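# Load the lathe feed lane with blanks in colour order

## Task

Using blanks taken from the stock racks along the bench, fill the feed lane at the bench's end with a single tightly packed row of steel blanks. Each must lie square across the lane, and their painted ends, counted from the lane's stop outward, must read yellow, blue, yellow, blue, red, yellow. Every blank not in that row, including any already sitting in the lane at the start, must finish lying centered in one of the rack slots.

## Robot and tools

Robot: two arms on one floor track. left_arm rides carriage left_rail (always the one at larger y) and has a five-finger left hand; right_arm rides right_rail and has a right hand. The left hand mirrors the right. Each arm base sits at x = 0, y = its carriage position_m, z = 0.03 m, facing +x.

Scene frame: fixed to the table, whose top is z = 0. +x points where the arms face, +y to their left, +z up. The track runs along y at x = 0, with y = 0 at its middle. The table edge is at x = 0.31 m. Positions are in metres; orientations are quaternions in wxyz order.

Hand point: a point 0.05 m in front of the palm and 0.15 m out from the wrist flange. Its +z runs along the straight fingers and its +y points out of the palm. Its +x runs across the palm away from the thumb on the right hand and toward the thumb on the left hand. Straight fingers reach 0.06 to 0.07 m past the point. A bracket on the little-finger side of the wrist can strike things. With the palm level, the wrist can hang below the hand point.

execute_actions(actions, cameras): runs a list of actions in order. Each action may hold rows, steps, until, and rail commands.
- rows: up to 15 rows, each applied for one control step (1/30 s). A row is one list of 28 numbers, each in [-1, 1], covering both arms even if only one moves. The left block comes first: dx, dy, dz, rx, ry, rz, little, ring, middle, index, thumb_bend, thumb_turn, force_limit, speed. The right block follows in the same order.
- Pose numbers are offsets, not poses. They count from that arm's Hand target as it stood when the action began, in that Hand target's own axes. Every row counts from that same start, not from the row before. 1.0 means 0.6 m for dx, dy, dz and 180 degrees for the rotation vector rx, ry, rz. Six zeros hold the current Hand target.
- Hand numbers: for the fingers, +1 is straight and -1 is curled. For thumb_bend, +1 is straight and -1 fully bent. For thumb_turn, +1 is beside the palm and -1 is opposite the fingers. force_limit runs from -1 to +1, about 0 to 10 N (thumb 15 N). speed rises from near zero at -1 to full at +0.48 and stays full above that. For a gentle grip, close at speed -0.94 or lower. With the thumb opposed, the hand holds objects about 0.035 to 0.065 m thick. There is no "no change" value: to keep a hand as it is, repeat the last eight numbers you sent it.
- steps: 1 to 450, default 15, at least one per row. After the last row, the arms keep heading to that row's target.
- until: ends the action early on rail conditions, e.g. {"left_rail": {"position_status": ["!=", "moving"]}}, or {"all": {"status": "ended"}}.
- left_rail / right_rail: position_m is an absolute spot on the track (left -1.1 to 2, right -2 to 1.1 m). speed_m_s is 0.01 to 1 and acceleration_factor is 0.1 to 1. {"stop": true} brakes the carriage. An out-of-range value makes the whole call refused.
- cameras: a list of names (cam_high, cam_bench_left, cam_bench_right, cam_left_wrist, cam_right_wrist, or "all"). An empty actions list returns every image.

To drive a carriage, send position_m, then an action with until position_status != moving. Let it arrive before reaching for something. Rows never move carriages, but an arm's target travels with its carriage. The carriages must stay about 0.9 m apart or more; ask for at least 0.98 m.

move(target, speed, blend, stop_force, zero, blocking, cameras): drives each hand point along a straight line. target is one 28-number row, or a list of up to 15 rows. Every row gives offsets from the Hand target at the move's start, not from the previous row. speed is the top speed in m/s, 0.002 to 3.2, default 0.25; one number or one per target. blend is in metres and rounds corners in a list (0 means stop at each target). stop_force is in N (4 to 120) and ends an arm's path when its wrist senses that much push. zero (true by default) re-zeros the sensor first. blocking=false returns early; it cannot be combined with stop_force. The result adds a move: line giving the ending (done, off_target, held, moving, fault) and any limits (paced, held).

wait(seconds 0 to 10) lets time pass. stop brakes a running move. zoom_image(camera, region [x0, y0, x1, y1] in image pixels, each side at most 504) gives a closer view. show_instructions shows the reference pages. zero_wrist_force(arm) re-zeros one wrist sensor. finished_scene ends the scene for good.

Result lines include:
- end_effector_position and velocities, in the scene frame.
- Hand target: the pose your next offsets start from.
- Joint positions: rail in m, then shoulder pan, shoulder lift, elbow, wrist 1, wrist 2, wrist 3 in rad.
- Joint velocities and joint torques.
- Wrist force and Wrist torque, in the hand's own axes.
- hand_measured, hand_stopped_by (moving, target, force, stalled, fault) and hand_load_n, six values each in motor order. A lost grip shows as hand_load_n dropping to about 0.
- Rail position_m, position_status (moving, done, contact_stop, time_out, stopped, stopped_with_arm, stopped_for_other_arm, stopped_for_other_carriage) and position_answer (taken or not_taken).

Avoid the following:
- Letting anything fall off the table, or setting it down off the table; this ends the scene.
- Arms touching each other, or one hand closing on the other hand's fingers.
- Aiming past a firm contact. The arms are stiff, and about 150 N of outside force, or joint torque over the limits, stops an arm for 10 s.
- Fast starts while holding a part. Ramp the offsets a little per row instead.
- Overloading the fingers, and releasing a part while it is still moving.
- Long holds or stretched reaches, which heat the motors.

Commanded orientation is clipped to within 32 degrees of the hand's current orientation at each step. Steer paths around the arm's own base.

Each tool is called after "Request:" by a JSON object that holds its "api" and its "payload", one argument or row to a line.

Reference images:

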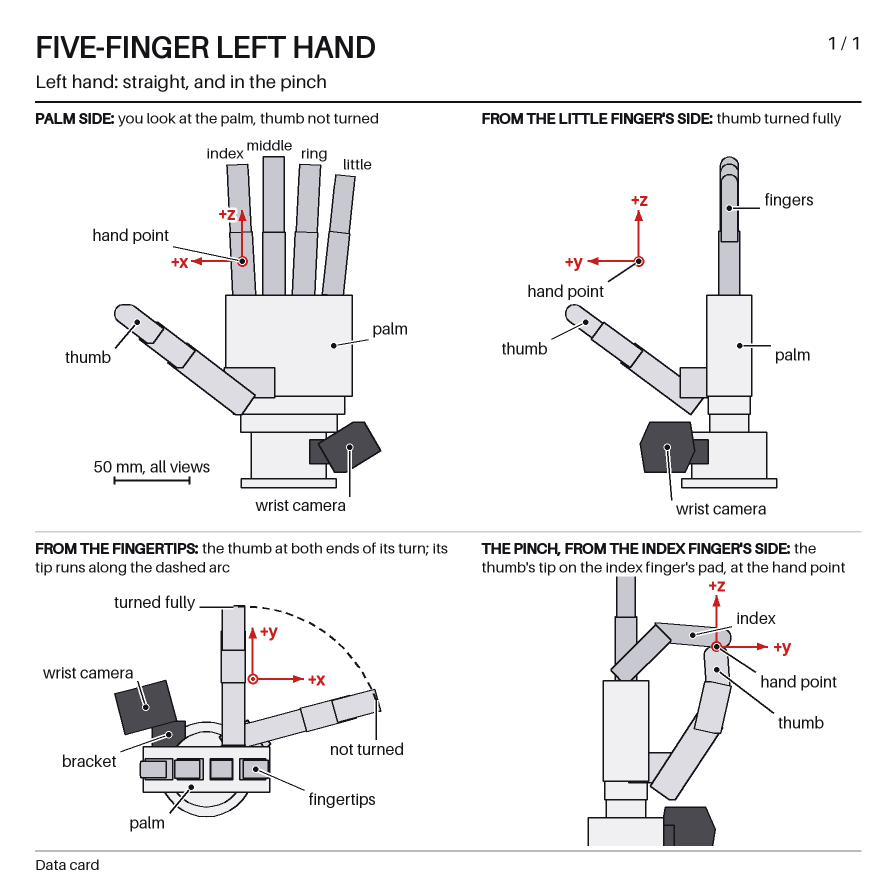

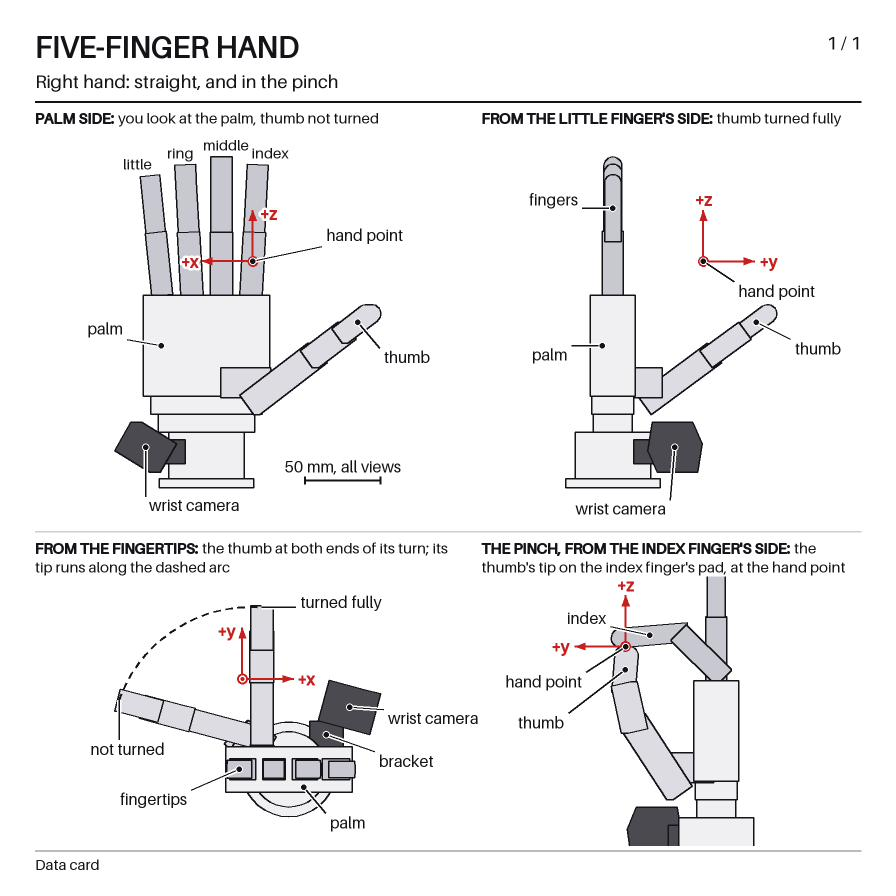

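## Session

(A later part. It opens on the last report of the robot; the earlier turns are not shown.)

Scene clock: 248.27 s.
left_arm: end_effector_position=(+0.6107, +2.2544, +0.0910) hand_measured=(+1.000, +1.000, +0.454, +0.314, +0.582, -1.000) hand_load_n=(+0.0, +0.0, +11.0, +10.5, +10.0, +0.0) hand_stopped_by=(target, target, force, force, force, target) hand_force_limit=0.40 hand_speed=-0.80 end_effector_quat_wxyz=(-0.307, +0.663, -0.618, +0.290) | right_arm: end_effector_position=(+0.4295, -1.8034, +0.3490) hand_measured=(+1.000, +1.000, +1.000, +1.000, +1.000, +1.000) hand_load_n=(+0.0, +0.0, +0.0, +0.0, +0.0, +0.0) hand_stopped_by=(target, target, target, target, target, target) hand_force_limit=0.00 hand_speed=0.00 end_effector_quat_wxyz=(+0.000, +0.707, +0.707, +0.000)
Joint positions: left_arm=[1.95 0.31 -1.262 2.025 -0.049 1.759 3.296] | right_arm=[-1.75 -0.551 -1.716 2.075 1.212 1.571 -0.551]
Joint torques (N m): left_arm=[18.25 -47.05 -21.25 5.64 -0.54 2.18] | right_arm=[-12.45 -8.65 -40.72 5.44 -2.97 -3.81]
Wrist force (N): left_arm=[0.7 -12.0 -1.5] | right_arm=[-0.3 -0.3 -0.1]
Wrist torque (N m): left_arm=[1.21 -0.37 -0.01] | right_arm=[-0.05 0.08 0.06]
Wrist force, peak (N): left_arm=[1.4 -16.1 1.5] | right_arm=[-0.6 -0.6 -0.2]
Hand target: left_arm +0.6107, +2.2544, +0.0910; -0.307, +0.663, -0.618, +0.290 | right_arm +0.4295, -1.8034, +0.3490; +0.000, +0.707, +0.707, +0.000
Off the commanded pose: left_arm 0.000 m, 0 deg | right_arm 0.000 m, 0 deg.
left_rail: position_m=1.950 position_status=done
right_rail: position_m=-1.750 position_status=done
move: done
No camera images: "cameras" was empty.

Request:
{"api": "move", "payload": {
  "target": [0,-0.0383,-0.0322,0,0,0,1,1,0.1,0.1,0.3,-1,0.4,-0.8,0,0,0,0,0,0,1,1,1,1,1,1,0,0],
  "speed": 0.1,
  "cameras": ["cam_left_wrist"]
}}

Scene clock: 252.20 s.
left_arm: end_effector_position=(+0.6106, +2.2545, +0.1209) hand_measured=(+1.000, +1.000, +0.452, +0.312, +0.578, -1.000) hand_load_n=(+0.0, +0.0, +0.0, +0.0, +0.0, +0.0) hand_stopped_by=(target, target, force, force, force, target) hand_force_limit=0.40 hand_speed=-0.80 end_effector_quat_wxyz=(-0.307, +0.663, -0.618, +0.290) | right_arm: end_effector_position=(+0.4295, -1.8034, +0.3490) hand_measured=(+1.000, +1.000, +1.000, +1.000, +1.000, +1.000) hand_load_n=(+0.0, +0.0, +0.0, +0.0, +0.0, +0.0) hand_stopped_by=(target, target, target, target, target, target) hand_force_limit=0.00 hand_speed=0.00 end_effector_quat_wxyz=(+0.000, +0.707, +0.707, +0.000)
Joint positions: left_arm=[1.95 0.31 -1.298 2.005 0.006 1.759 3.296] | right_arm=[-1.75 -0.551 -1.716 2.075 1.212 1.571 -0.551]
Joint torques (N m): left_arm=[16.85 -68.92 -40.31 3.11 2.34 2.22] | right_arm=[-10.4 -11.72 -40.99 5.43 -2.87 -4.12]
Wrist force (N): left_arm=[1.2 1.2 -1.2] | right_arm=[-0.2 -0.3 -0.1]
Wrist torque (N m): left_arm=[0.24 -0.20 -0.16] | right_arm=[-0.05 0.06 0.06]
Wrist force, peak (N): left_arm=[0.7 -12.6 -1.8] | right_arm=[-0.4 -0.7 0.1]
Hand target: left_arm +0.6106, +2.2545, +0.1210; -0.307, +0.663, -0.618, +0.290 | right_arm +0.4295, -1.8034, +0.3490; +0.000, +0.707, +0.707, +0.000
Off the commanded pose: left_arm 0.000 m, 0 deg | right_arm 0.000 m, 0 deg.
left_rail: position_m=1.950 position_status=done
right_rail: position_m=-1.750 position_status=done
move: done
camera_calibration:
cam_left_wrist: T_world_to_cam=[[0.641641, -0.150638, 0.752068, -0.145921], [-0.416874, -0.891547, 0.177089, 2.24686], [0.643827, -0.427145, -0.634849, 0.758594], [0, 0, 0, 1]] pos_world=[0.541882, 2.30523, 0.193441]
Images, in order (width x height): cam_left_wrist 896x504.

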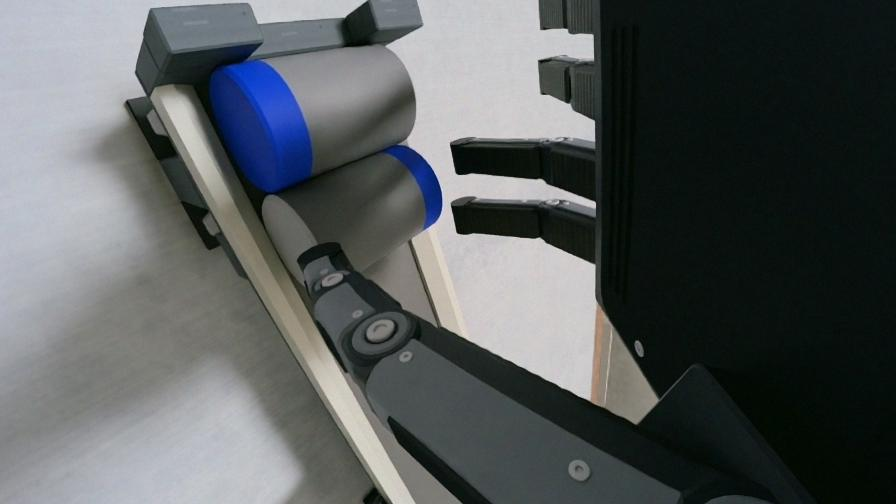

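Request:
{"api": "move", "payload": {
  "target": [
    [0,0,-0.0047,0.0278,0,0,1,1,1,1,0.75,-1,0.7,0,0,0,0,0,0,0,1,1,1,1,1,1,0,0],
    [0,0.0378,0.0275,0.0278,0,0,1,1,1,1,0.75,-1,0.7,0,0,0,0,0,0,0,1,1,1,1,1,1,0,0],
    [0,0.0378,0.0275,0.0278,0,0,1,1,0.1,0.1,0.75,-1,0.7,-0.75,0,0,0,0,0,0,1,1,1,1,1,1,0,0],
    [0,0.0378,0.0275,0.0278,0,0,1,1,0.1,0.1,0.3,-1,0.7,-0.75,0,0,0,0,0,0,1,1,1,1,1,1,0,0]
  ],
  "speed": 0.15,
  "cameras": ["cam_left_wrist"]
}}

Request:
{"api": "zoom_image", "payload": {
  "camera": "cam_left_wrist",
  "region": [100, 0, 600, 400]
}}

Scene clock: 287.20 s.
left_arm: end_effector_position=(+0.6087, +2.2542, +0.0930) hand_measured=(+1.000, +1.000, +0.336, +0.322, +0.560, -1.000) hand_load_n=(+0.0, +0.0, +11.5, +13.5, +12.5, +0.0) hand_stopped_by=(target, target, force, force, force, target) hand_force_limit=0.70 hand_speed=-0.75 end_effector_quat_wxyz=(-0.336, +0.649, -0.605, +0.317) | right_arm: end_effector_position=(+0.4295, -1.8034, +0.3490) hand_measured=(+1.000, +1.000, +1.000, +1.000, +1.000, +1.000) hand_load_n=(+0.0, +0.0, +0.0, +0.0, +0.0, +0.0) hand_stopped_by=(target, target, target, target, target, target) hand_force_limit=0.00 hand_speed=0.00 end_effector_quat_wxyz=(+0.000, +0.707, +0.707, +0.000)
Joint positions: left_arm=[1.95 0.32 -1.287 2.078 -0.164 1.779 3.285] | right_arm=[-1.75 -0.551 -1.716 2.075 1.212 1.571 -0.551]
Joint torques (N m): left_arm=[16.75 -44.64 -2.68 8.32 -0.46 0.77] | right_arm=[-9.6 -11.11 -39.69 5.38 -2.85 -3.93]
Wrist force (N): left_arm=[1.0 -16.1 11.9] | right_arm=[-0.3 -0.4 -0.2]
Wrist torque (N m): left_arm=[0.62 -0.13 0.26] | right_arm=[-0.05 0.07 0.06]
Wrist force, peak (N): left_arm=[1.3 -23.3 12.8] | right_arm=[-0.2 -0.4 -0.5]
Hand target: left_arm +0.6087, +2.2543, +0.0930; -0.336, +0.649, -0.605, +0.317 | right_arm +0.4295, -1.8034, +0.3490; +0.000, +0.707, +0.707, +0.000
Off the commanded pose: left_arm 0.000 m, 0 deg | right_arm 0.000 m, 0 deg.
left_rail: position_m=1.950 position_status=done
right_rail: position_m=-1.750 position_status=done
move: done
camera_calibration:
cam_left_wrist: T_world_to_cam=[[0.57391, -0.154954, 0.804125, -0.0776327], [-0.430144, -0.892611, 0.134991, 2.26517], [0.696853, -0.423362, -0.578931, 0.695986], [0, 0, 0, 1]] pos_world=[0.533904, 2.30454, 0.159576]
Images, in order (width x height): cam_left_wrist 896x504.

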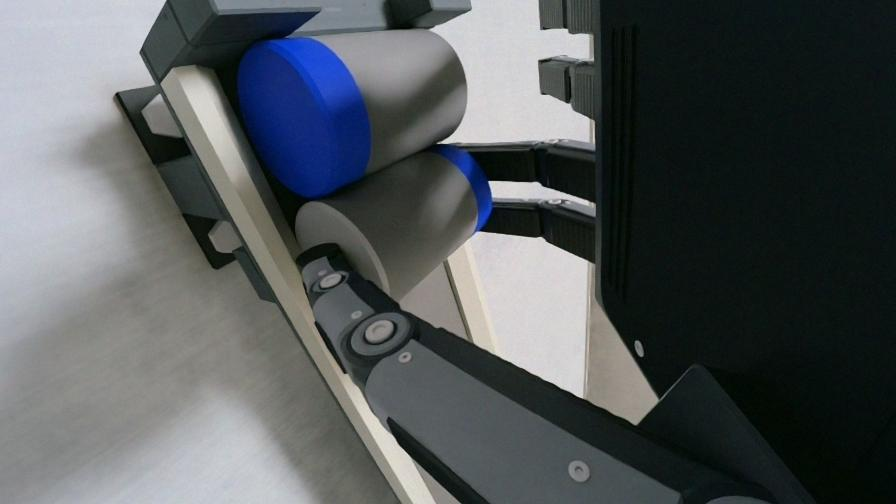

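Scaled by 1.008 from the camera's 896x504 image, which has a finer 1280x720 frame.

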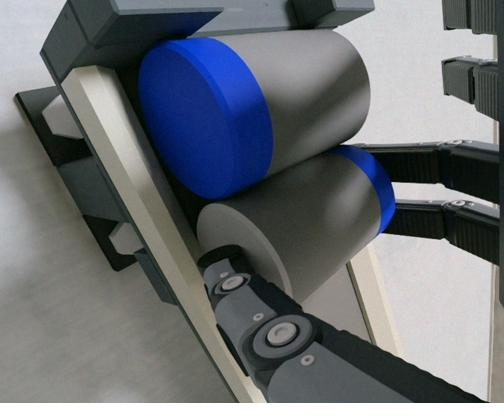

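Request:
{"api": "move", "payload": {
  "target": [0,-0.00143,0.00205,0,0,0,1,1,0.1,0.1,0.3,-1,0.7,-0.75,0,0,0,0,0,0,1,1,1,1,1,1,0,0],
  "speed": 0.05,
  "cameras": []
}}

Scene clock: 296.33 s.
left_arm: end_effector_position=(+0.6101, +2.2544, +0.0930) hand_measured=(+1.000, +1.000, +0.336, +0.322, +0.560, -1.000) hand_load_n=(+0.0, +0.0, +3.5, +6.5, +16.5, +0.0) hand_stopped_by=(target, target, force, force, force, target) hand_force_limit=0.70 hand_speed=-0.75 end_effector_quat_wxyz=(-0.336, +0.649, -0.605, +0.317) | right_arm: end_effector_position=(+0.4295, -1.8034, +0.3490) hand_measured=(+1.000, +1.000, +1.000, +1.000, +1.000, +1.000) hand_load_n=(+0.0, +0.0, +0.0, +0.0, +0.0, +0.0) hand_stopped_by=(target, target, target, target, target, target) hand_force_limit=0.00 hand_speed=0.00 end_effector_quat_wxyz=(+0.000, +0.707, +0.707, +0.000)
Joint positions: left_arm=[1.95 0.319 -1.286 2.076 -0.164 1.779 3.284] | right_arm=[-1.75 -0.551 -1.716 2.075 1.212 1.571 -0.551]
Joint torques (N m): left_arm=[-11.84 -34.37 -36.36 0.91 -2.17 -1.88] | right_arm=[-6.15 -11.54 -39 5.35 -2.81 -3.49]
Wrist force (N): left_arm=[3.1 -7.5 -15.7] | right_arm=[0.0 -0.1 -0.2]
Wrist torque (N m): left_arm=[0.02 -0.37 0.18] | right_arm=[-0.02 0.03 0.08]
Wrist force, peak (N): left_arm=[1.1 -17.8 10.6] | right_arm=[-0.4 -0.5 -0.3]
Hand target: left_arm +0.6102, +2.2544, +0.0930; -0.336, +0.649, -0.605, +0.317 | right_arm +0.4295, -1.8034, +0.3490; +0.000, +0.707, +0.707, +0.000
Off the commanded pose: left_arm 0.000 m, 0 deg | right_arm 0.000 m, 0 deg.
left_rail: position_m=1.950 position_status=done
right_rail: position_m=-1.750 position_status=done
move: done
No camera images: "cameras" was empty.

Request:
{"api": "execute_actions", "payload": {
  "actions": [],
  "cameras": ["cam_bench_left","cam_left_wrist"]
}}

Request:
{"api": "zoom_image", "payload": {
  "camera": "cam_bench_left",
  "region": [500, 280, 600, 380]
}}

Request:
{"api": "zoom_image", "payload": {
  "camera": "cam_left_wrist",
  "region": [280, 100, 620, 340]
}}

Scene clock: 302.67 s.
left_arm: end_effector_position=(+0.6102, +2.2544, +0.0930) hand_measured=(+1.000, +1.000, +0.336, +0.322, +0.560, -1.000) hand_load_n=(+0.0, +0.0, +4.0, +6.5, +16.5, +0.0) hand_stopped_by=(target, target, force, force, force, target) hand_force_limit=0.70 hand_speed=-0.75 end_effector_quat_wxyz=(-0.336, +0.649, -0.605, +0.317) | right_arm: end_effector_position=(+0.4295, -1.8034, +0.3490) hand_measured=(+1.000, +1.000, +1.000, +1.000, +1.000, +1.000) hand_load_n=(+0.0, +0.0, +0.0, +0.0, +0.0, +0.0) hand_stopped_by=(target, target, target, target, target, target) hand_force_limit=0.00 hand_speed=0.00 end_effector_quat_wxyz=(+0.000, +0.707, +0.707, +0.000)
Joint positions: left_arm=[1.95 0.319 -1.286 2.076 -0.164 1.779 3.284] | right_arm=[-1.75 -0.551 -1.716 2.075 1.212 1.571 -0.551]
Joint velocities: within noise
Joint torques (N m): left_arm=[-11.08 -45.19 -36.25 -1.17 0.15 -1.92] | right_arm=[-9.88 -7.67 -39.87 5.62 -2.95 -4.01]
Wrist force (N): left_arm=[1.8 -6.0 -12.1] | right_arm=[-0.3 -0.2 -0.2]
Wrist torque (N m): left_arm=[-0.05 -0.35 0.15] | right_arm=[-0.03 0.07 0.07]
Wrist force, peak (N): left_arm=[2.4 -7.0 -14.3] | right_arm=[-0.6 -0.4 0.1]
Hand target: left_arm +0.6102, +2.2544, +0.0930; -0.336, +0.649, -0.605, +0.317 | right_arm +0.4295, -1.8034, +0.3490; +0.000, +0.707, +0.707, +0.000
Off the commanded pose: left_arm 0.000 m, 0 deg | right_arm 0.000 m, 0 deg.
left_rail: position_m=1.950 position_status=done
right_rail: position_m=-1.750 position_status=done
camera_calibration:
cam_left_wrist: T_world_to_cam=[[0.573829, -0.154998, 0.804174, -0.0782858], [-0.430137, -0.89263, 0.134883, 2.26593], [0.696924, -0.423304, -0.578887, 0.694876], [0, 0, 0, 1]] pos_world=[0.535304, 2.30464, 0.159576]
Images, in order (width x height): cam_bench_left 896x504, cam_left_wrist 896x504.

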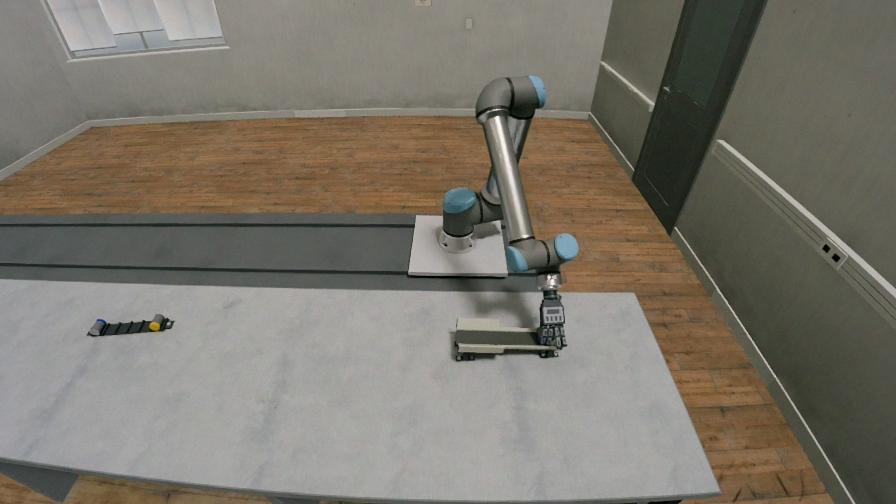

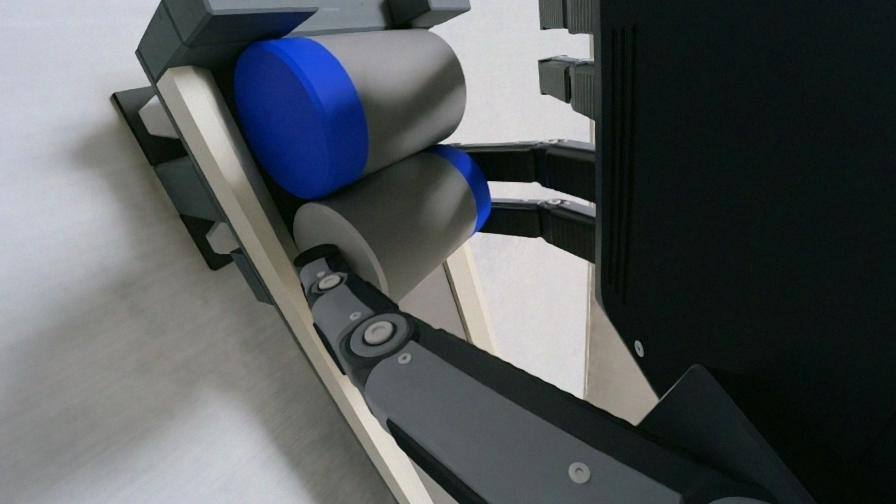

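Scaled by 5.040 from the camera's 896x504 image, which has a finer 1280x720 frame.

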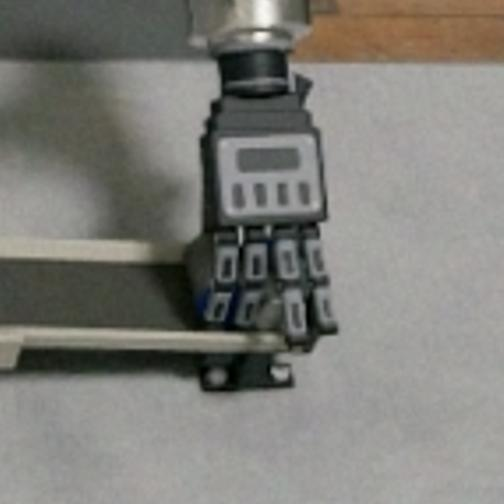

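Scaled by 1.482 from the camera's 896x504 image, which has a finer 1280x720 frame.

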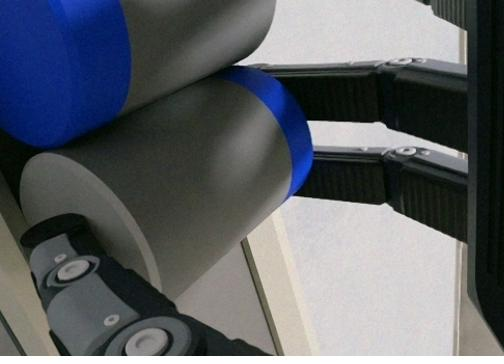

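Request:
{"api": "move", "payload": {
  "target": [0,0.00043,-0.0006,0,0,0,1,1,0.1,0.1,0.3,-1,0.7,-0.75,0,0,0,0,0,0,1,1,1,1,1,1,0,0],
  "speed": 0.05,
  "cameras": []
}}

Request:
{"api": "move", "payload": {
  "target": [0,-0.0082,-0.0057,0,0,0,1,1,0.1,0.1,0.3,-1,0.7,-0.75,0,0,0,0,0,0,1,1,1,1,1,1,0,0],
  "speed": 0.05,
  "cameras": ["cam_left_wrist"]
}}

Scene clock: 316.50 s.
left_arm: end_effector_position=(+0.6098, +2.2543, +0.0930) hand_measured=(+1.000, +1.000, +0.336, +0.322, +0.560, -1.000) hand_load_n=(+0.0, +0.0, +6.0, +8.5, +15.0, +0.0) hand_stopped_by=(target, target, force, force, force, target) hand_force_limit=0.70 hand_speed=-0.75 end_effector_quat_wxyz=(-0.336, +0.649, -0.605, +0.317) | right_arm: end_effector_position=(+0.4295, -1.8034, +0.3490) hand_measured=(+1.000, +1.000, +1.000, +1.000, +1.000, +1.000) hand_load_n=(+0.0, +0.0, +0.0, +0.0, -0.5, +0.0) hand_stopped_by=(target, target, target, target, target, target) hand_force_limit=0.00 hand_speed=0.00 end_effector_quat_wxyz=(+0.000, +0.707, +0.707, +0.000)
Joint positions: left_arm=[1.95 0.319 -1.286 2.077 -0.164 1.779 3.284] | right_arm=[-1.75 -0.551 -1.716 2.075 1.212 1.571 -0.551]
Joint torques (N m): left_arm=[17.65 -64.57 -11.25 1.19 1.34 1.82] | right_arm=[-6.24 -12.35 -39.15 5.31 -3.04 -3.37]
Wrist force (N): left_arm=[1.8 -7.6 -3.0] | right_arm=[-0.2 -0.2 -0.1]
Wrist torque (N m): left_arm=[0.10 -0.25 0.18] | right_arm=[-0.03 0.06 0.08]
Wrist force, peak (N): left_arm=[1.3 -6.1 -12.9] | right_arm=[-0.5 -0.6 0.0]
Hand target: left_arm +0.6098, +2.2543, +0.0930; -0.336, +0.649, -0.605, +0.317 | right_arm +0.4295, -1.8034, +0.3490; +0.000, +0.707, +0.707, +0.000
Off the commanded pose: left_arm 0.000 m, 0 deg | right_arm 0.000 m, 0 deg.
left_rail: position_m=1.950 position_status=done
right_rail: position_m=-1.750 position_status=done
move: done
No camera images: "cameras" was empty.

Scene clock: 317.23 s.
left_arm: end_effector_position=(+0.6098, +2.2544, +0.0989) hand_measured=(+1.000, +1.000, +0.336, +0.322, +0.560, -1.000) hand_load_n=(+0.0, +0.0, +3.5, +6.5, +16.5, +0.0) hand_stopped_by=(target, target, force, force, force, target) hand_force_limit=0.70 hand_speed=-0.75 end_effector_quat_wxyz=(-0.336, +0.649, -0.605, +0.317) | right_arm: end_effector_position=(+0.4295, -1.8034, +0.3490) hand_measured=(+1.000, +1.000, +1.000, +1.000, +1.000, +1.000) hand_load_n=(+0.0, +0.0, +0.0, +0.0, +0.0, +0.0) hand_stopped_by=(target, target, target, target, target, target) hand_force_limit=0.00 hand_speed=0.00 end_effector_quat_wxyz=(+0.000, +0.707, +0.707, +0.000)
Joint positions: left_arm=[1.95 0.319 -1.294 2.073 -0.153 1.779 3.284] | right_arm=[-1.75 -0.551 -1.716 2.075 1.212 1.571 -0.551]
Joint torques (N m): left_arm=[18.62 -72.47 -41.99 2.24 2.15 2.26] | right_arm=[-8.97 -11.16 -38.76 5.63 -3.14 -4.3]
Wrist force (N): left_arm=[0.9 6.0 2.5] | right_arm=[-0.2 -0.4 -0.2]
Wrist torque (N m): left_arm=[0.16 -0.17 0.03] | right_arm=[-0.05 0.06 0.07]
Wrist force, peak (N): left_arm=[1.8 -7.8 -2.7] | right_arm=[-0.3 -0.4 -0.4]
Hand target: left_arm +0.6098, +2.2544, +0.0990; -0.336, +0.649, -0.605, +0.317 | right_arm +0.4295, -1.8034, +0.3490; +0.000, +0.707, +0.707, +0.000
Off the commanded pose: left_arm 0.000 m, 0 deg | right_arm 0.000 m, 0 deg.
left_rail: position_m=1.950 position_status=done
right_rail: position_m=-1.750 position_status=done
move: done
camera_calibration:
cam_left_wrist: T_world_to_cam=[[0.573829, -0.154998, 0.804174, -0.0828009], [-0.430137, -0.89263, 0.134883, 2.26496], [0.696924, -0.423304, -0.578887, 0.69857], [0, 0, 0, 1]] pos_world=[0.534904, 2.30464, 0.165476]
Images, in order (width x height): cam_left_wrist 896x504.

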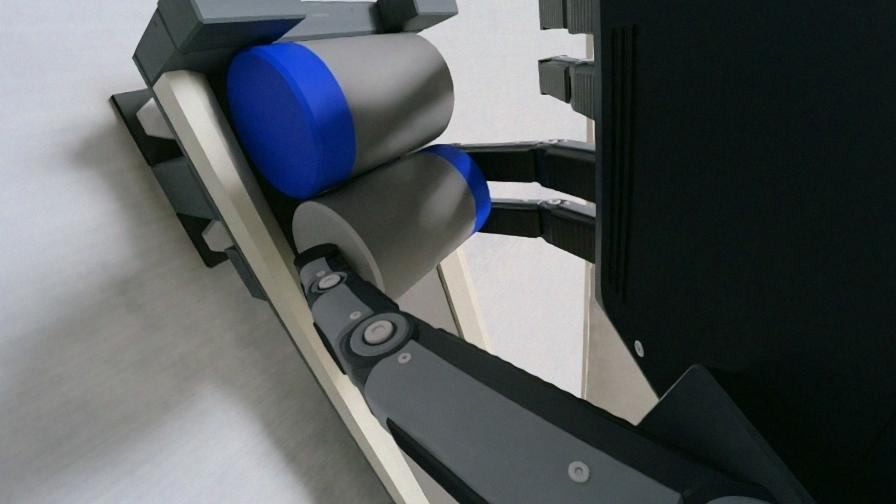

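Request:
{"api": "move", "payload": {
  "target": [
    [0,0,0,0,0,0,1,1,0.05,0.05,0.3,-1,0.5,-0.8,0,0,0,0,0,0,1,1,1,1,1,1,0,0],
    [0,-0.2184,-0.153,0,-0.0209,-0.0147,1,1,0.05,0.05,0.3,-1,0.5,-0.8,0,0,0,0,0,0,1,1,1,1,1,1,0,0]
  ],
  "speed": 0.2,
  "cameras": ["cam_left_wrist"]
}}

Scene clock: 341.40 s.
left_arm: end_effector_position=(+0.6097, +2.2551, +0.2589) hand_measured=(+1.000, +1.000, +0.304, +0.308, +0.562, -1.000) hand_load_n=(+0.0, +0.0, +11.5, +6.5, +23.5, +2.5) hand_stopped_by=(target, target, force, force, force, target) hand_force_limit=0.50 hand_speed=-0.80 end_effector_quat_wxyz=(-0.348, +0.673, -0.578, +0.303) | right_arm: end_effector_position=(+0.4295, -1.8034, +0.3490) hand_measured=(+1.000, +1.000, +1.000, +1.000, +1.000, +1.000) hand_load_n=(+0.0, -0.5, +0.0, +0.0, +0.0, +0.0) hand_stopped_by=(target, target, target, target, target, target) hand_force_limit=0.00 hand_speed=0.00 end_effector_quat_wxyz=(+0.000, +0.707, +0.707, +0.000)
Joint positions: left_arm=[1.95 0.293 -1.48 1.956 0.141 1.692 3.221] | right_arm=[-1.75 -0.551 -1.716 2.075 1.212 1.571 -0.551]
Joint torques (N m): left_arm=[-9.38 -65.97 -50.88 2.08 -1.26 -2.45] | right_arm=[-5.75 -12.83 -39.6 5.28 -3.1 -3.93]
Wrist force (N): left_arm=[1.3 5.5 2.2] | right_arm=[-0.1 -0.2 0.0]
Wrist torque (N m): left_arm=[0.15 -0.22 0.11] | right_arm=[-0.03 0.03 0.08]
Wrist force, peak (N): left_arm=[0.8 7.8 3.8] | right_arm=[-0.5 -0.5 -0.2]
Hand target: left_arm +0.6097, +2.2551, +0.2590; -0.348, +0.673, -0.578, +0.303 | right_arm +0.4295, -1.8034, +0.3490; +0.000, +0.707, +0.707, +0.000
Off the commanded pose: left_arm 0.000 m, 0 deg | right_arm 0.000 m, 0 deg.
left_rail: position_m=1.950 position_status=done
right_rail: position_m=-1.750 position_status=done
move: done
camera_calibration:
cam_left_wrist: T_world_to_cam=[[0.584712, -0.10832, 0.803977, -0.323178], [-0.357187, -0.924188, 0.135257, 2.27057], [0.728375, -0.366257, -0.579074, 0.643717], [0, 0, 0, 1]] pos_world=[0.531118, 2.2992, 0.325476]
Images, in order (width x height): cam_left_wrist 896x504.

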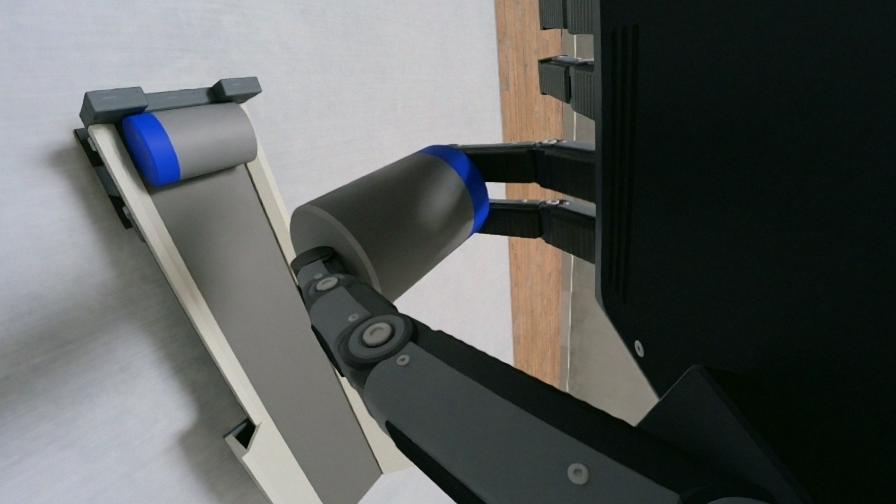

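Request:
{"api": "execute_actions", "payload": {
  "actions": [
    {"left_rail":{"position_m":0.34,"acceleration_factor":0.7},"steps":200,"until":{"left_rail":{"position_status":["!=","moving"]}}}
  ],
  "cameras": ["cam_left_wrist","cam_high","cam_bench_left"]
}}

Request:
{"api": "zoom_image", "payload": {
  "camera": "cam_left_wrist",
  "region": [60, 30, 500, 400]
}}

Scene clock: 347.57 s.
left_arm: end_effector_position=(+0.6097, +0.6451, +0.2590) hand_measured=(+1.000, +1.000, +0.304, +0.308, +0.562, -1.000) hand_load_n=(+0.0, +0.0, +12.0, +6.5, +23.5, +2.5) hand_stopped_by=(target, target, force, force, force, target) hand_force_limit=0.50 hand_speed=-0.80 end_effector_quat_wxyz=(-0.348, +0.673, -0.578, +0.303) | right_arm: end_effector_position=(+0.4295, -1.8034, +0.3490) hand_measured=(+1.000, +1.000, +1.000, +1.000, +1.000, +1.000) hand_load_n=(+0.0, +0.0, +0.0, +0.0, +0.0, +0.0) hand_stopped_by=(target, target, target, target, target, target) hand_force_limit=0.00 hand_speed=0.00 end_effector_quat_wxyz=(+0.000, +0.707, +0.707, +0.000)
Joint positions: left_arm=[0.34 0.293 -1.48 1.956 0.141 1.692 3.221] | right_arm=[-1.75 -0.551 -1.716 2.075 1.212 1.571 -0.551]
Joint torques (N m): left_arm=[3.47 -56.82 -31.59 -0.11 1.16 -1.82] | right_arm=[-10.12 -9.62 -39.57 5.17 -3.34 -4.24]
Wrist force (N): left_arm=[0.9 5.2 2.4] | right_arm=[-0.2 -0.1 0.1]
Wrist torque (N m): left_arm=[0.08 -0.16 0.09] | right_arm=[-0.03 0.06 0.07]
Wrist force, peak (N): left_arm=[3.2 6.0 2.0] | right_arm=[-0.6 -0.4 0.1]
Hand target: left_arm +0.6097, +0.6451, +0.2590; -0.348, +0.673, -0.578, +0.303 | right_arm +0.4295, -1.8034, +0.3490; +0.000, +0.707, +0.707, +0.000
Off the commanded pose: left_arm 0.000 m, 0 deg | right_arm 0.000 m, 0 deg.
left_rail: position_m=0.340 position_status=done
right_rail: position_m=-1.750 position_status=done
camera_calibration:
cam_left_wrist: T_world_to_cam=[[0.584678, -0.108301, 0.804004, -0.497657], [-0.357093, -0.924235, 0.135184, 0.782625], [0.728448, -0.366143, -0.579053, 0.0539778], [0, 0, 0, 1]] pos_world=[0.531119, 0.689196, 0.325576]
Images, in order (width x height): cam_high 896x504, cam_bench_left 896x504, cam_left_wrist 896x504.

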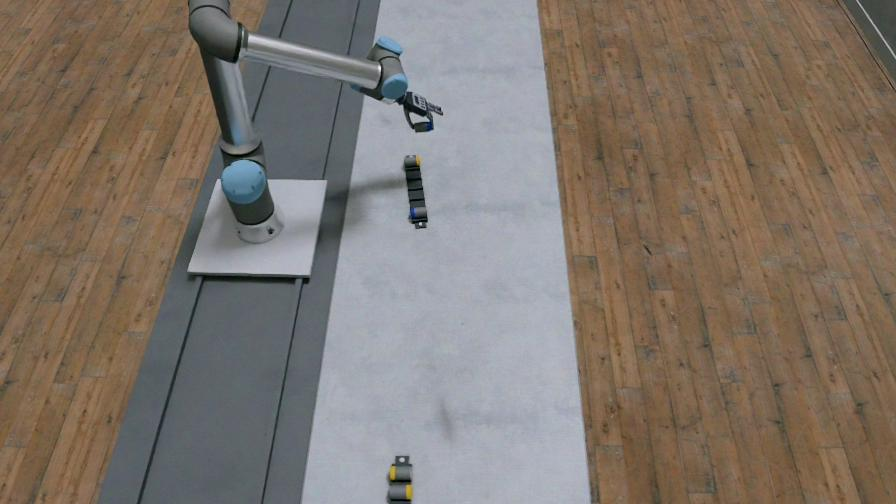

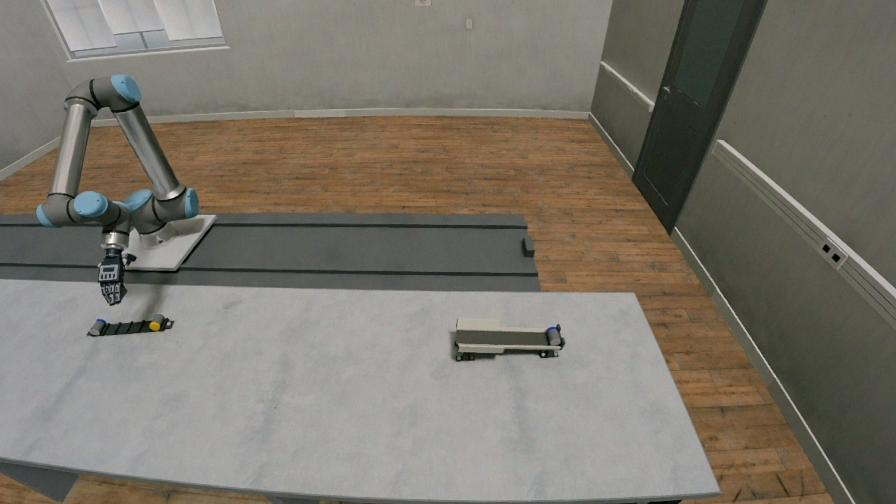

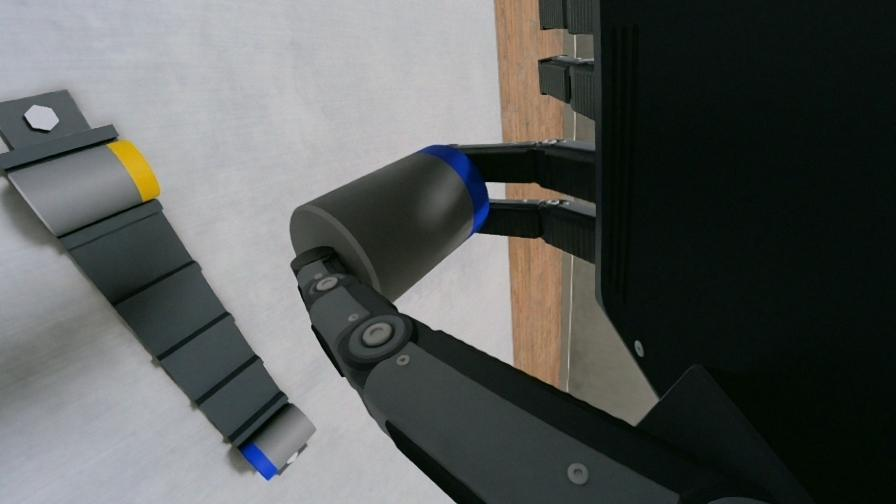

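Scaled by 1.145 from the camera's 896x504 image, which has a finer 1280x720 frame.

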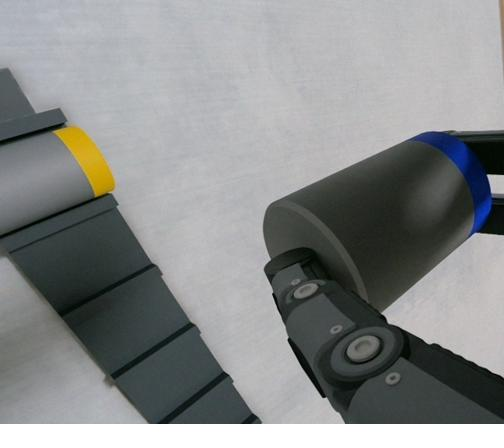

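Request:
{"api": "move", "payload": {
  "target": [0.0372,0.241,0.0598,0,-0.0073,-0.0051,1,1,0.05,0.05,0.3,-1,0.5,-0.8,0,0,0,0,0,0,1,1,1,1,1,1,0,0],
  "speed": 0.25,
  "cameras": ["cam_left_wrist"]
}}

Request:
{"api": "zoom_image", "payload": {
  "camera": "cam_left_wrist",
  "region": [100, 60, 540, 430]
}}

Scene clock: 369.63 s.
left_arm: end_effector_position=(+0.5601, +0.6145, +0.1202) hand_measured=(+1.000, +1.000, +0.304, +0.308, +0.562, -1.000) hand_load_n=(+0.0, +0.0, +12.0, +6.5, +23.5, +2.5) hand_stopped_by=(target, target, force, force, force, target) hand_force_limit=0.50 hand_speed=-0.80 end_effector_quat_wxyz=(-0.352, +0.681, -0.569, +0.298) | right_arm: end_effector_position=(+0.4295, -1.8034, +0.3490) hand_measured=(+1.000, +1.000, +1.000, +1.000, +1.000, +1.000) hand_load_n=(+0.0, +0.0, +0.0, +0.0, +0.0, +0.0) hand_stopped_by=(target, target, target, target, target, target) hand_force_limit=0.00 hand_speed=0.00 end_effector_quat_wxyz=(+0.000, +0.707, +0.707, +0.000)
Joint positions: left_arm=[0.34 0.247 -1.43 2.197 -0.154 1.631 3.178] | right_arm=[-1.75 -0.551 -1.716 2.075 1.212 1.571 -0.551]
Joint torques (N m): left_arm=[-9.96 -35.07 -22.62 -1.56 -1.14 -2.05] | right_arm=[-7.11 -12.92 -39.56 5.4 -2.89 -3.52]
Wrist force (N): left_arm=[1.0 5.3 2.1] | right_arm=[0.1 0.0 -0.2]
Wrist torque (N m): left_arm=[0.03 -0.14 0.10] | right_arm=[0.00 0.01 0.10]
Wrist force, peak (N): left_arm=[1.6 7.7 2.9] | right_arm=[-0.4 -0.5 -0.3]
Hand target: left_arm +0.5601, +0.6144, +0.1201; -0.352, +0.681, -0.569, +0.298 | right_arm +0.4295, -1.8034, +0.3490; +0.000, +0.707, +0.707, +0.000
Off the commanded pose: left_arm 0.000 m, 0 deg | right_arm 0.000 m, 0 deg.
left_rail: position_m=0.340 position_status=done
right_rail: position_m=-1.750 position_status=done
move: done
camera_calibration:
cam_left_wrist: T_world_to_cam=[[0.587617, -0.0919571, 0.803897, -0.371993], [-0.331118, -0.933851, 0.135212, 0.746764], [0.738287, -0.345638, -0.579195, -0.0195051], [0, 0, 0, 1]] pos_world=[0.480257, 0.656417, 0.186776]
Images, in order (width x height): cam_left_wrist 896x504.

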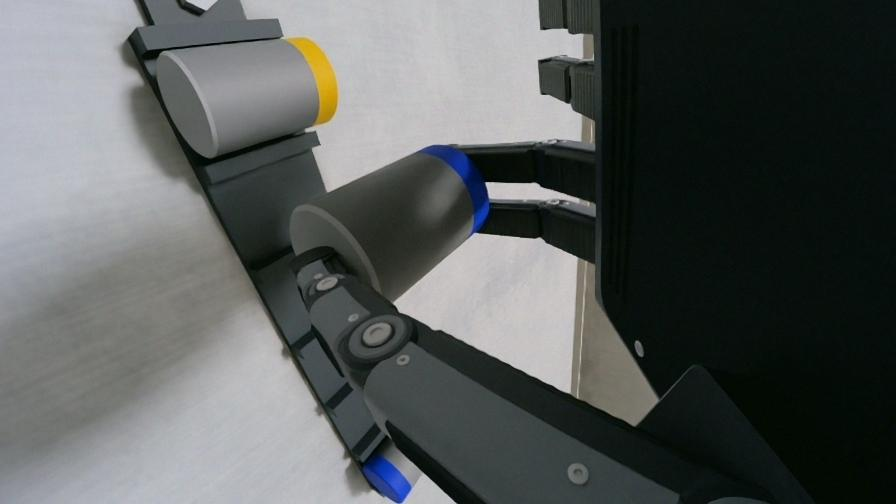

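Scaled by 1.145 from the camera's 896x504 image, which has a finer 1280x720 frame.

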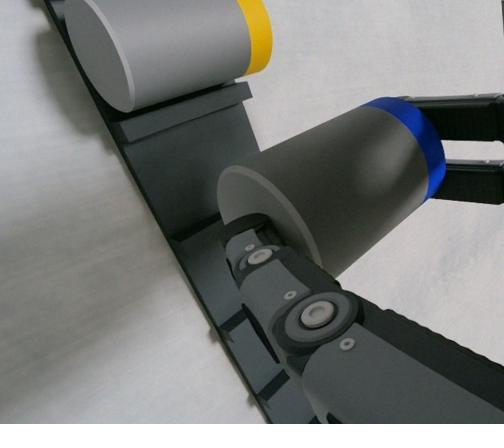

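Request:
{"api": "zoom_image", "payload": {
  "camera": "cam_left_wrist",
  "region": [120, 0, 360, 200]
}}

Request:
{"api": "zoom_image", "payload": {
  "camera": "cam_left_wrist",
  "region": [180, 180, 420, 400]
}}

Scaled by 2.100 from the camera's 896x504 image, which has a finer 1280x720 frame.

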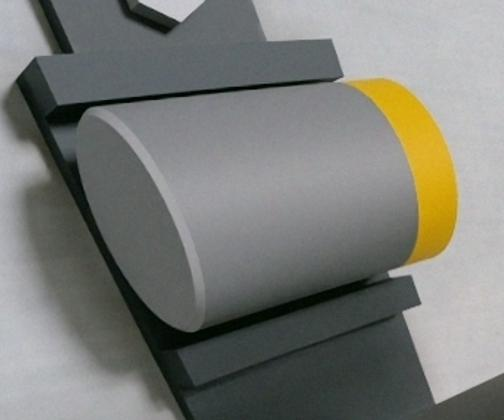

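Scaled by 2.100 from the camera's 896x504 image, which has a finer 1280x720 frame.

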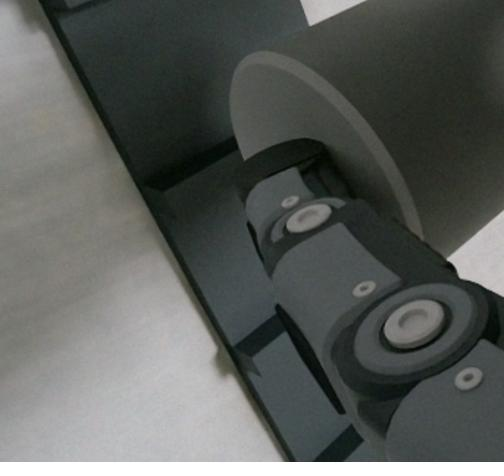

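Request:
{"api": "move", "payload": {
  "target": [0.003,0.0685,0.062,0,0,0,1,1,0.05,0.05,0.3,-1,0.5,-0.8,0,0,0,0,0,0,1,1,1,1,1,1,0,0],
  "speed": 0.15,
  "cameras": ["cam_left_wrist"]
}}

Request:
{"api": "zoom_image", "payload": {
  "camera": "cam_left_wrist",
  "region": [180, 60, 520, 340]
}}

Scene clock: 428.33 s.
left_arm: end_effector_position=(+0.5672, +0.6136, +0.0652) hand_measured=(+1.000, +1.000, +0.304, +0.308, +0.562, -1.000) hand_load_n=(+0.0, +0.0, +12.0, +6.5, +23.5, +2.0) hand_stopped_by=(target, target, force, force, force, target) hand_force_limit=0.50 hand_speed=-0.80 end_effector_quat_wxyz=(-0.352, +0.681, -0.569, +0.298) | right_arm: end_effector_position=(+0.4295, -1.8034, +0.3490) hand_measured=(+1.000, +1.000, +1.000, +1.000, +1.000, +1.000) hand_load_n=(+0.0, +0.0, +0.0, +0.0, +0.0, +0.0) hand_stopped_by=(target, target, target, target, target, target) hand_force_limit=0.00 hand_speed=0.00 end_effector_quat_wxyz=(+0.000, +0.707, +0.707, +0.000)
Joint positions: left_arm=[0.34 0.241 -1.34 2.222 -0.27 1.626 3.175] | right_arm=[-1.75 -0.551 -1.716 2.075 1.212 1.571 -0.551]
Joint torques (N m): left_arm=[-12.58 -38.37 -18.87 -1.8 -1.46 -2.53] | right_arm=[-4.64 -10.11 -39.78 5.18 -2.58 -3.61]
Wrist force (N): left_arm=[1.1 5.8 2.4] | right_arm=[-0.3 -0.4 -0.4]
Wrist torque (N m): left_arm=[0.14 -0.21 0.02] | right_arm=[-0.05 0.08 0.06]
Wrist force, peak (N): left_arm=[1.5 6.7 3.5] | right_arm=[-0.3 -0.4 -0.4]
Hand target: left_arm +0.5672, +0.6136, +0.0651; -0.352, +0.681, -0.569, +0.298 | right_arm +0.4295, -1.8034, +0.3490; +0.000, +0.707, +0.707, +0.000
Off the commanded pose: left_arm 0.000 m, 0 deg | right_arm 0.000 m, 0 deg.
left_rail: position_m=0.340 position_status=done
right_rail: position_m=-1.750 position_status=done
move: done
camera_calibration:
cam_left_wrist: T_world_to_cam=[[0.587574, -0.0919363, 0.803931, -0.332031], [-0.331093, -0.933863, 0.135193, 0.755709], [0.738332, -0.345612, -0.579153, -0.0569586], [0, 0, 0, 1]] pos_world=[0.487357, 0.655517, 0.131776]
Images, in order (width x height): cam_left_wrist 896x504.

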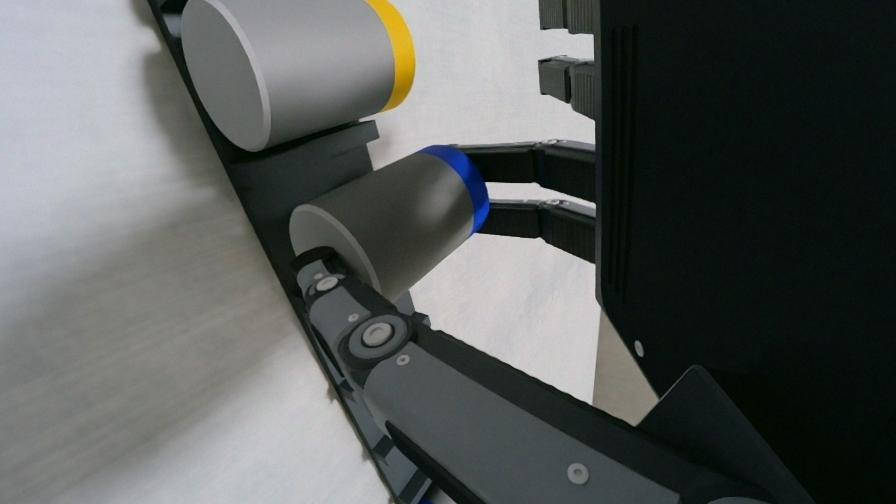

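Scaled by 1.482 from the camera's 896x504 image, which has a finer 1280x720 frame.

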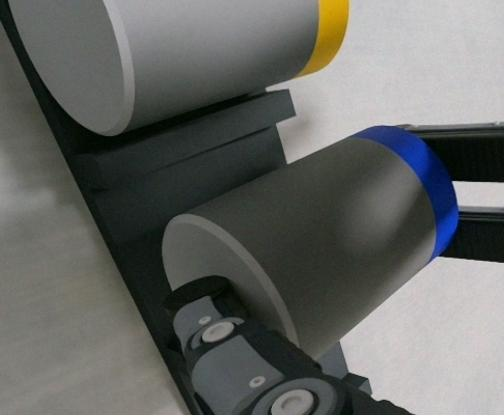

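Request:
{"api": "move", "payload": {
  "target": [0.0017,0.0341,0.0239,0,0,0,1,1,0.05,0.05,0.3,-1,0.5,-0.8,0,0,0,0,0,0,1,1,1,1,1,1,0,0],
  "speed": 0.03,
  "stop_force": 6,
  "cameras": ["cam_left_wrist"]
}}

Request:
{"api": "zoom_image", "payload": {
  "camera": "cam_left_wrist",
  "region": [180, 60, 520, 340]
}}

Scene clock: 446.33 s.
left_arm: end_effector_position=(+0.5673, +0.6127, +0.0439) hand_measured=(+1.000, +1.000, +0.304, +0.308, +0.564, -1.000) hand_load_n=(+0.0, +0.0, +11.0, +6.0, +24.5, +2.0) hand_stopped_by=(target, target, force, force, force, target) hand_force_limit=0.50 hand_speed=-0.80 end_effector_quat_wxyz=(-0.352, +0.681, -0.569, +0.298) | right_arm: end_effector_position=(+0.4295, -1.8034, +0.3490) hand_measured=(+1.000, +1.000, +1.000, +1.000, +1.000, +1.000) hand_load_n=(+0.0, +0.0, +0.0, +0.0, +0.0, +0.0) hand_stopped_by=(target, target, target, target, target, target) hand_force_limit=0.00 hand_speed=0.00 end_effector_quat_wxyz=(+0.000, +0.707, +0.707, +0.000)
Joint positions: left_arm=[0.34 0.238 -1.306 2.234 -0.316 1.625 3.174] | right_arm=[-1.75 -0.551 -1.716 2.075 1.212 1.571 -0.551]
Joint torques (N m): left_arm=[19.24 -65.28 -37.89 2.49 1.26 1.3] | right_arm=[-7.15 -14.06 -39.05 5.11 -3.17 -3.8]
Wrist force (N): left_arm=[0.9 5.5 2.8] | right_arm=[-0.2 -0.2 -0.1]
Wrist torque (N m): left_arm=[0.06 -0.14 0.06] | right_arm=[-0.03 0.05 0.07]
Wrist force, peak (N): left_arm=[1.2 -8.4 -5.0] | right_arm=[-0.3 -0.6 0.4]
Hand target: left_arm +0.5673, +0.6127, +0.0439; -0.352, +0.681, -0.569, +0.298 (not the last commanded pose) | right_arm +0.4295, -1.8034, +0.3490; +0.000, +0.707, +0.707, +0.000
Off the commanded pose: left_arm 0.004 m, 0 deg | right_arm 0.000 m, 0 deg.
left_rail: position_m=0.340 position_status=done
right_rail: position_m=-1.750 position_status=done
move: contact (left_arm)
camera_calibration:
cam_left_wrist: T_world_to_cam=[[0.587703, -0.09191, 0.803839, -0.315178], [-0.331061, -0.933863, 0.135269, 0.75779], [0.738243, -0.345618, -0.579263, -0.0696936], [0, 0, 0, 1]] pos_world=[0.487557, 0.654617, 0.110476]
Images, in order (width x height): cam_left_wrist 896x504.

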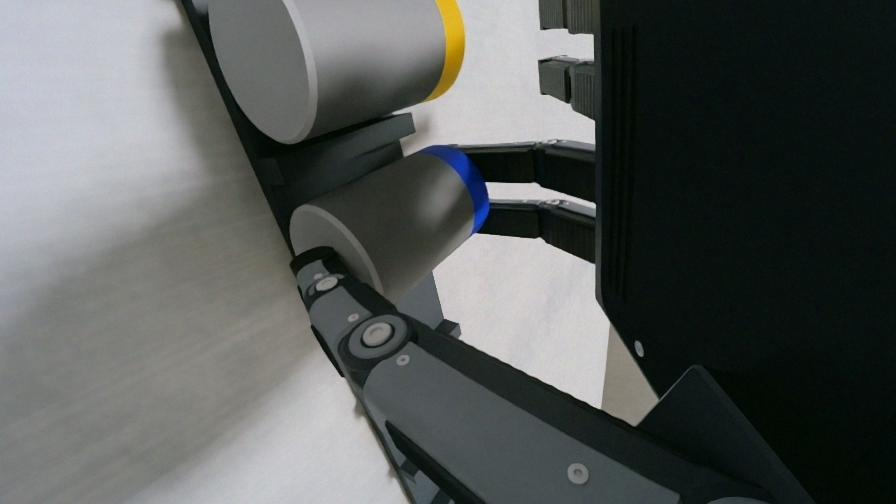

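Scaled by 1.482 from the camera's 896x504 image, which has a finer 1280x720 frame.

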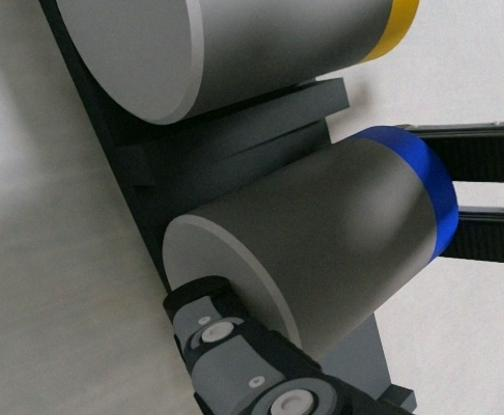

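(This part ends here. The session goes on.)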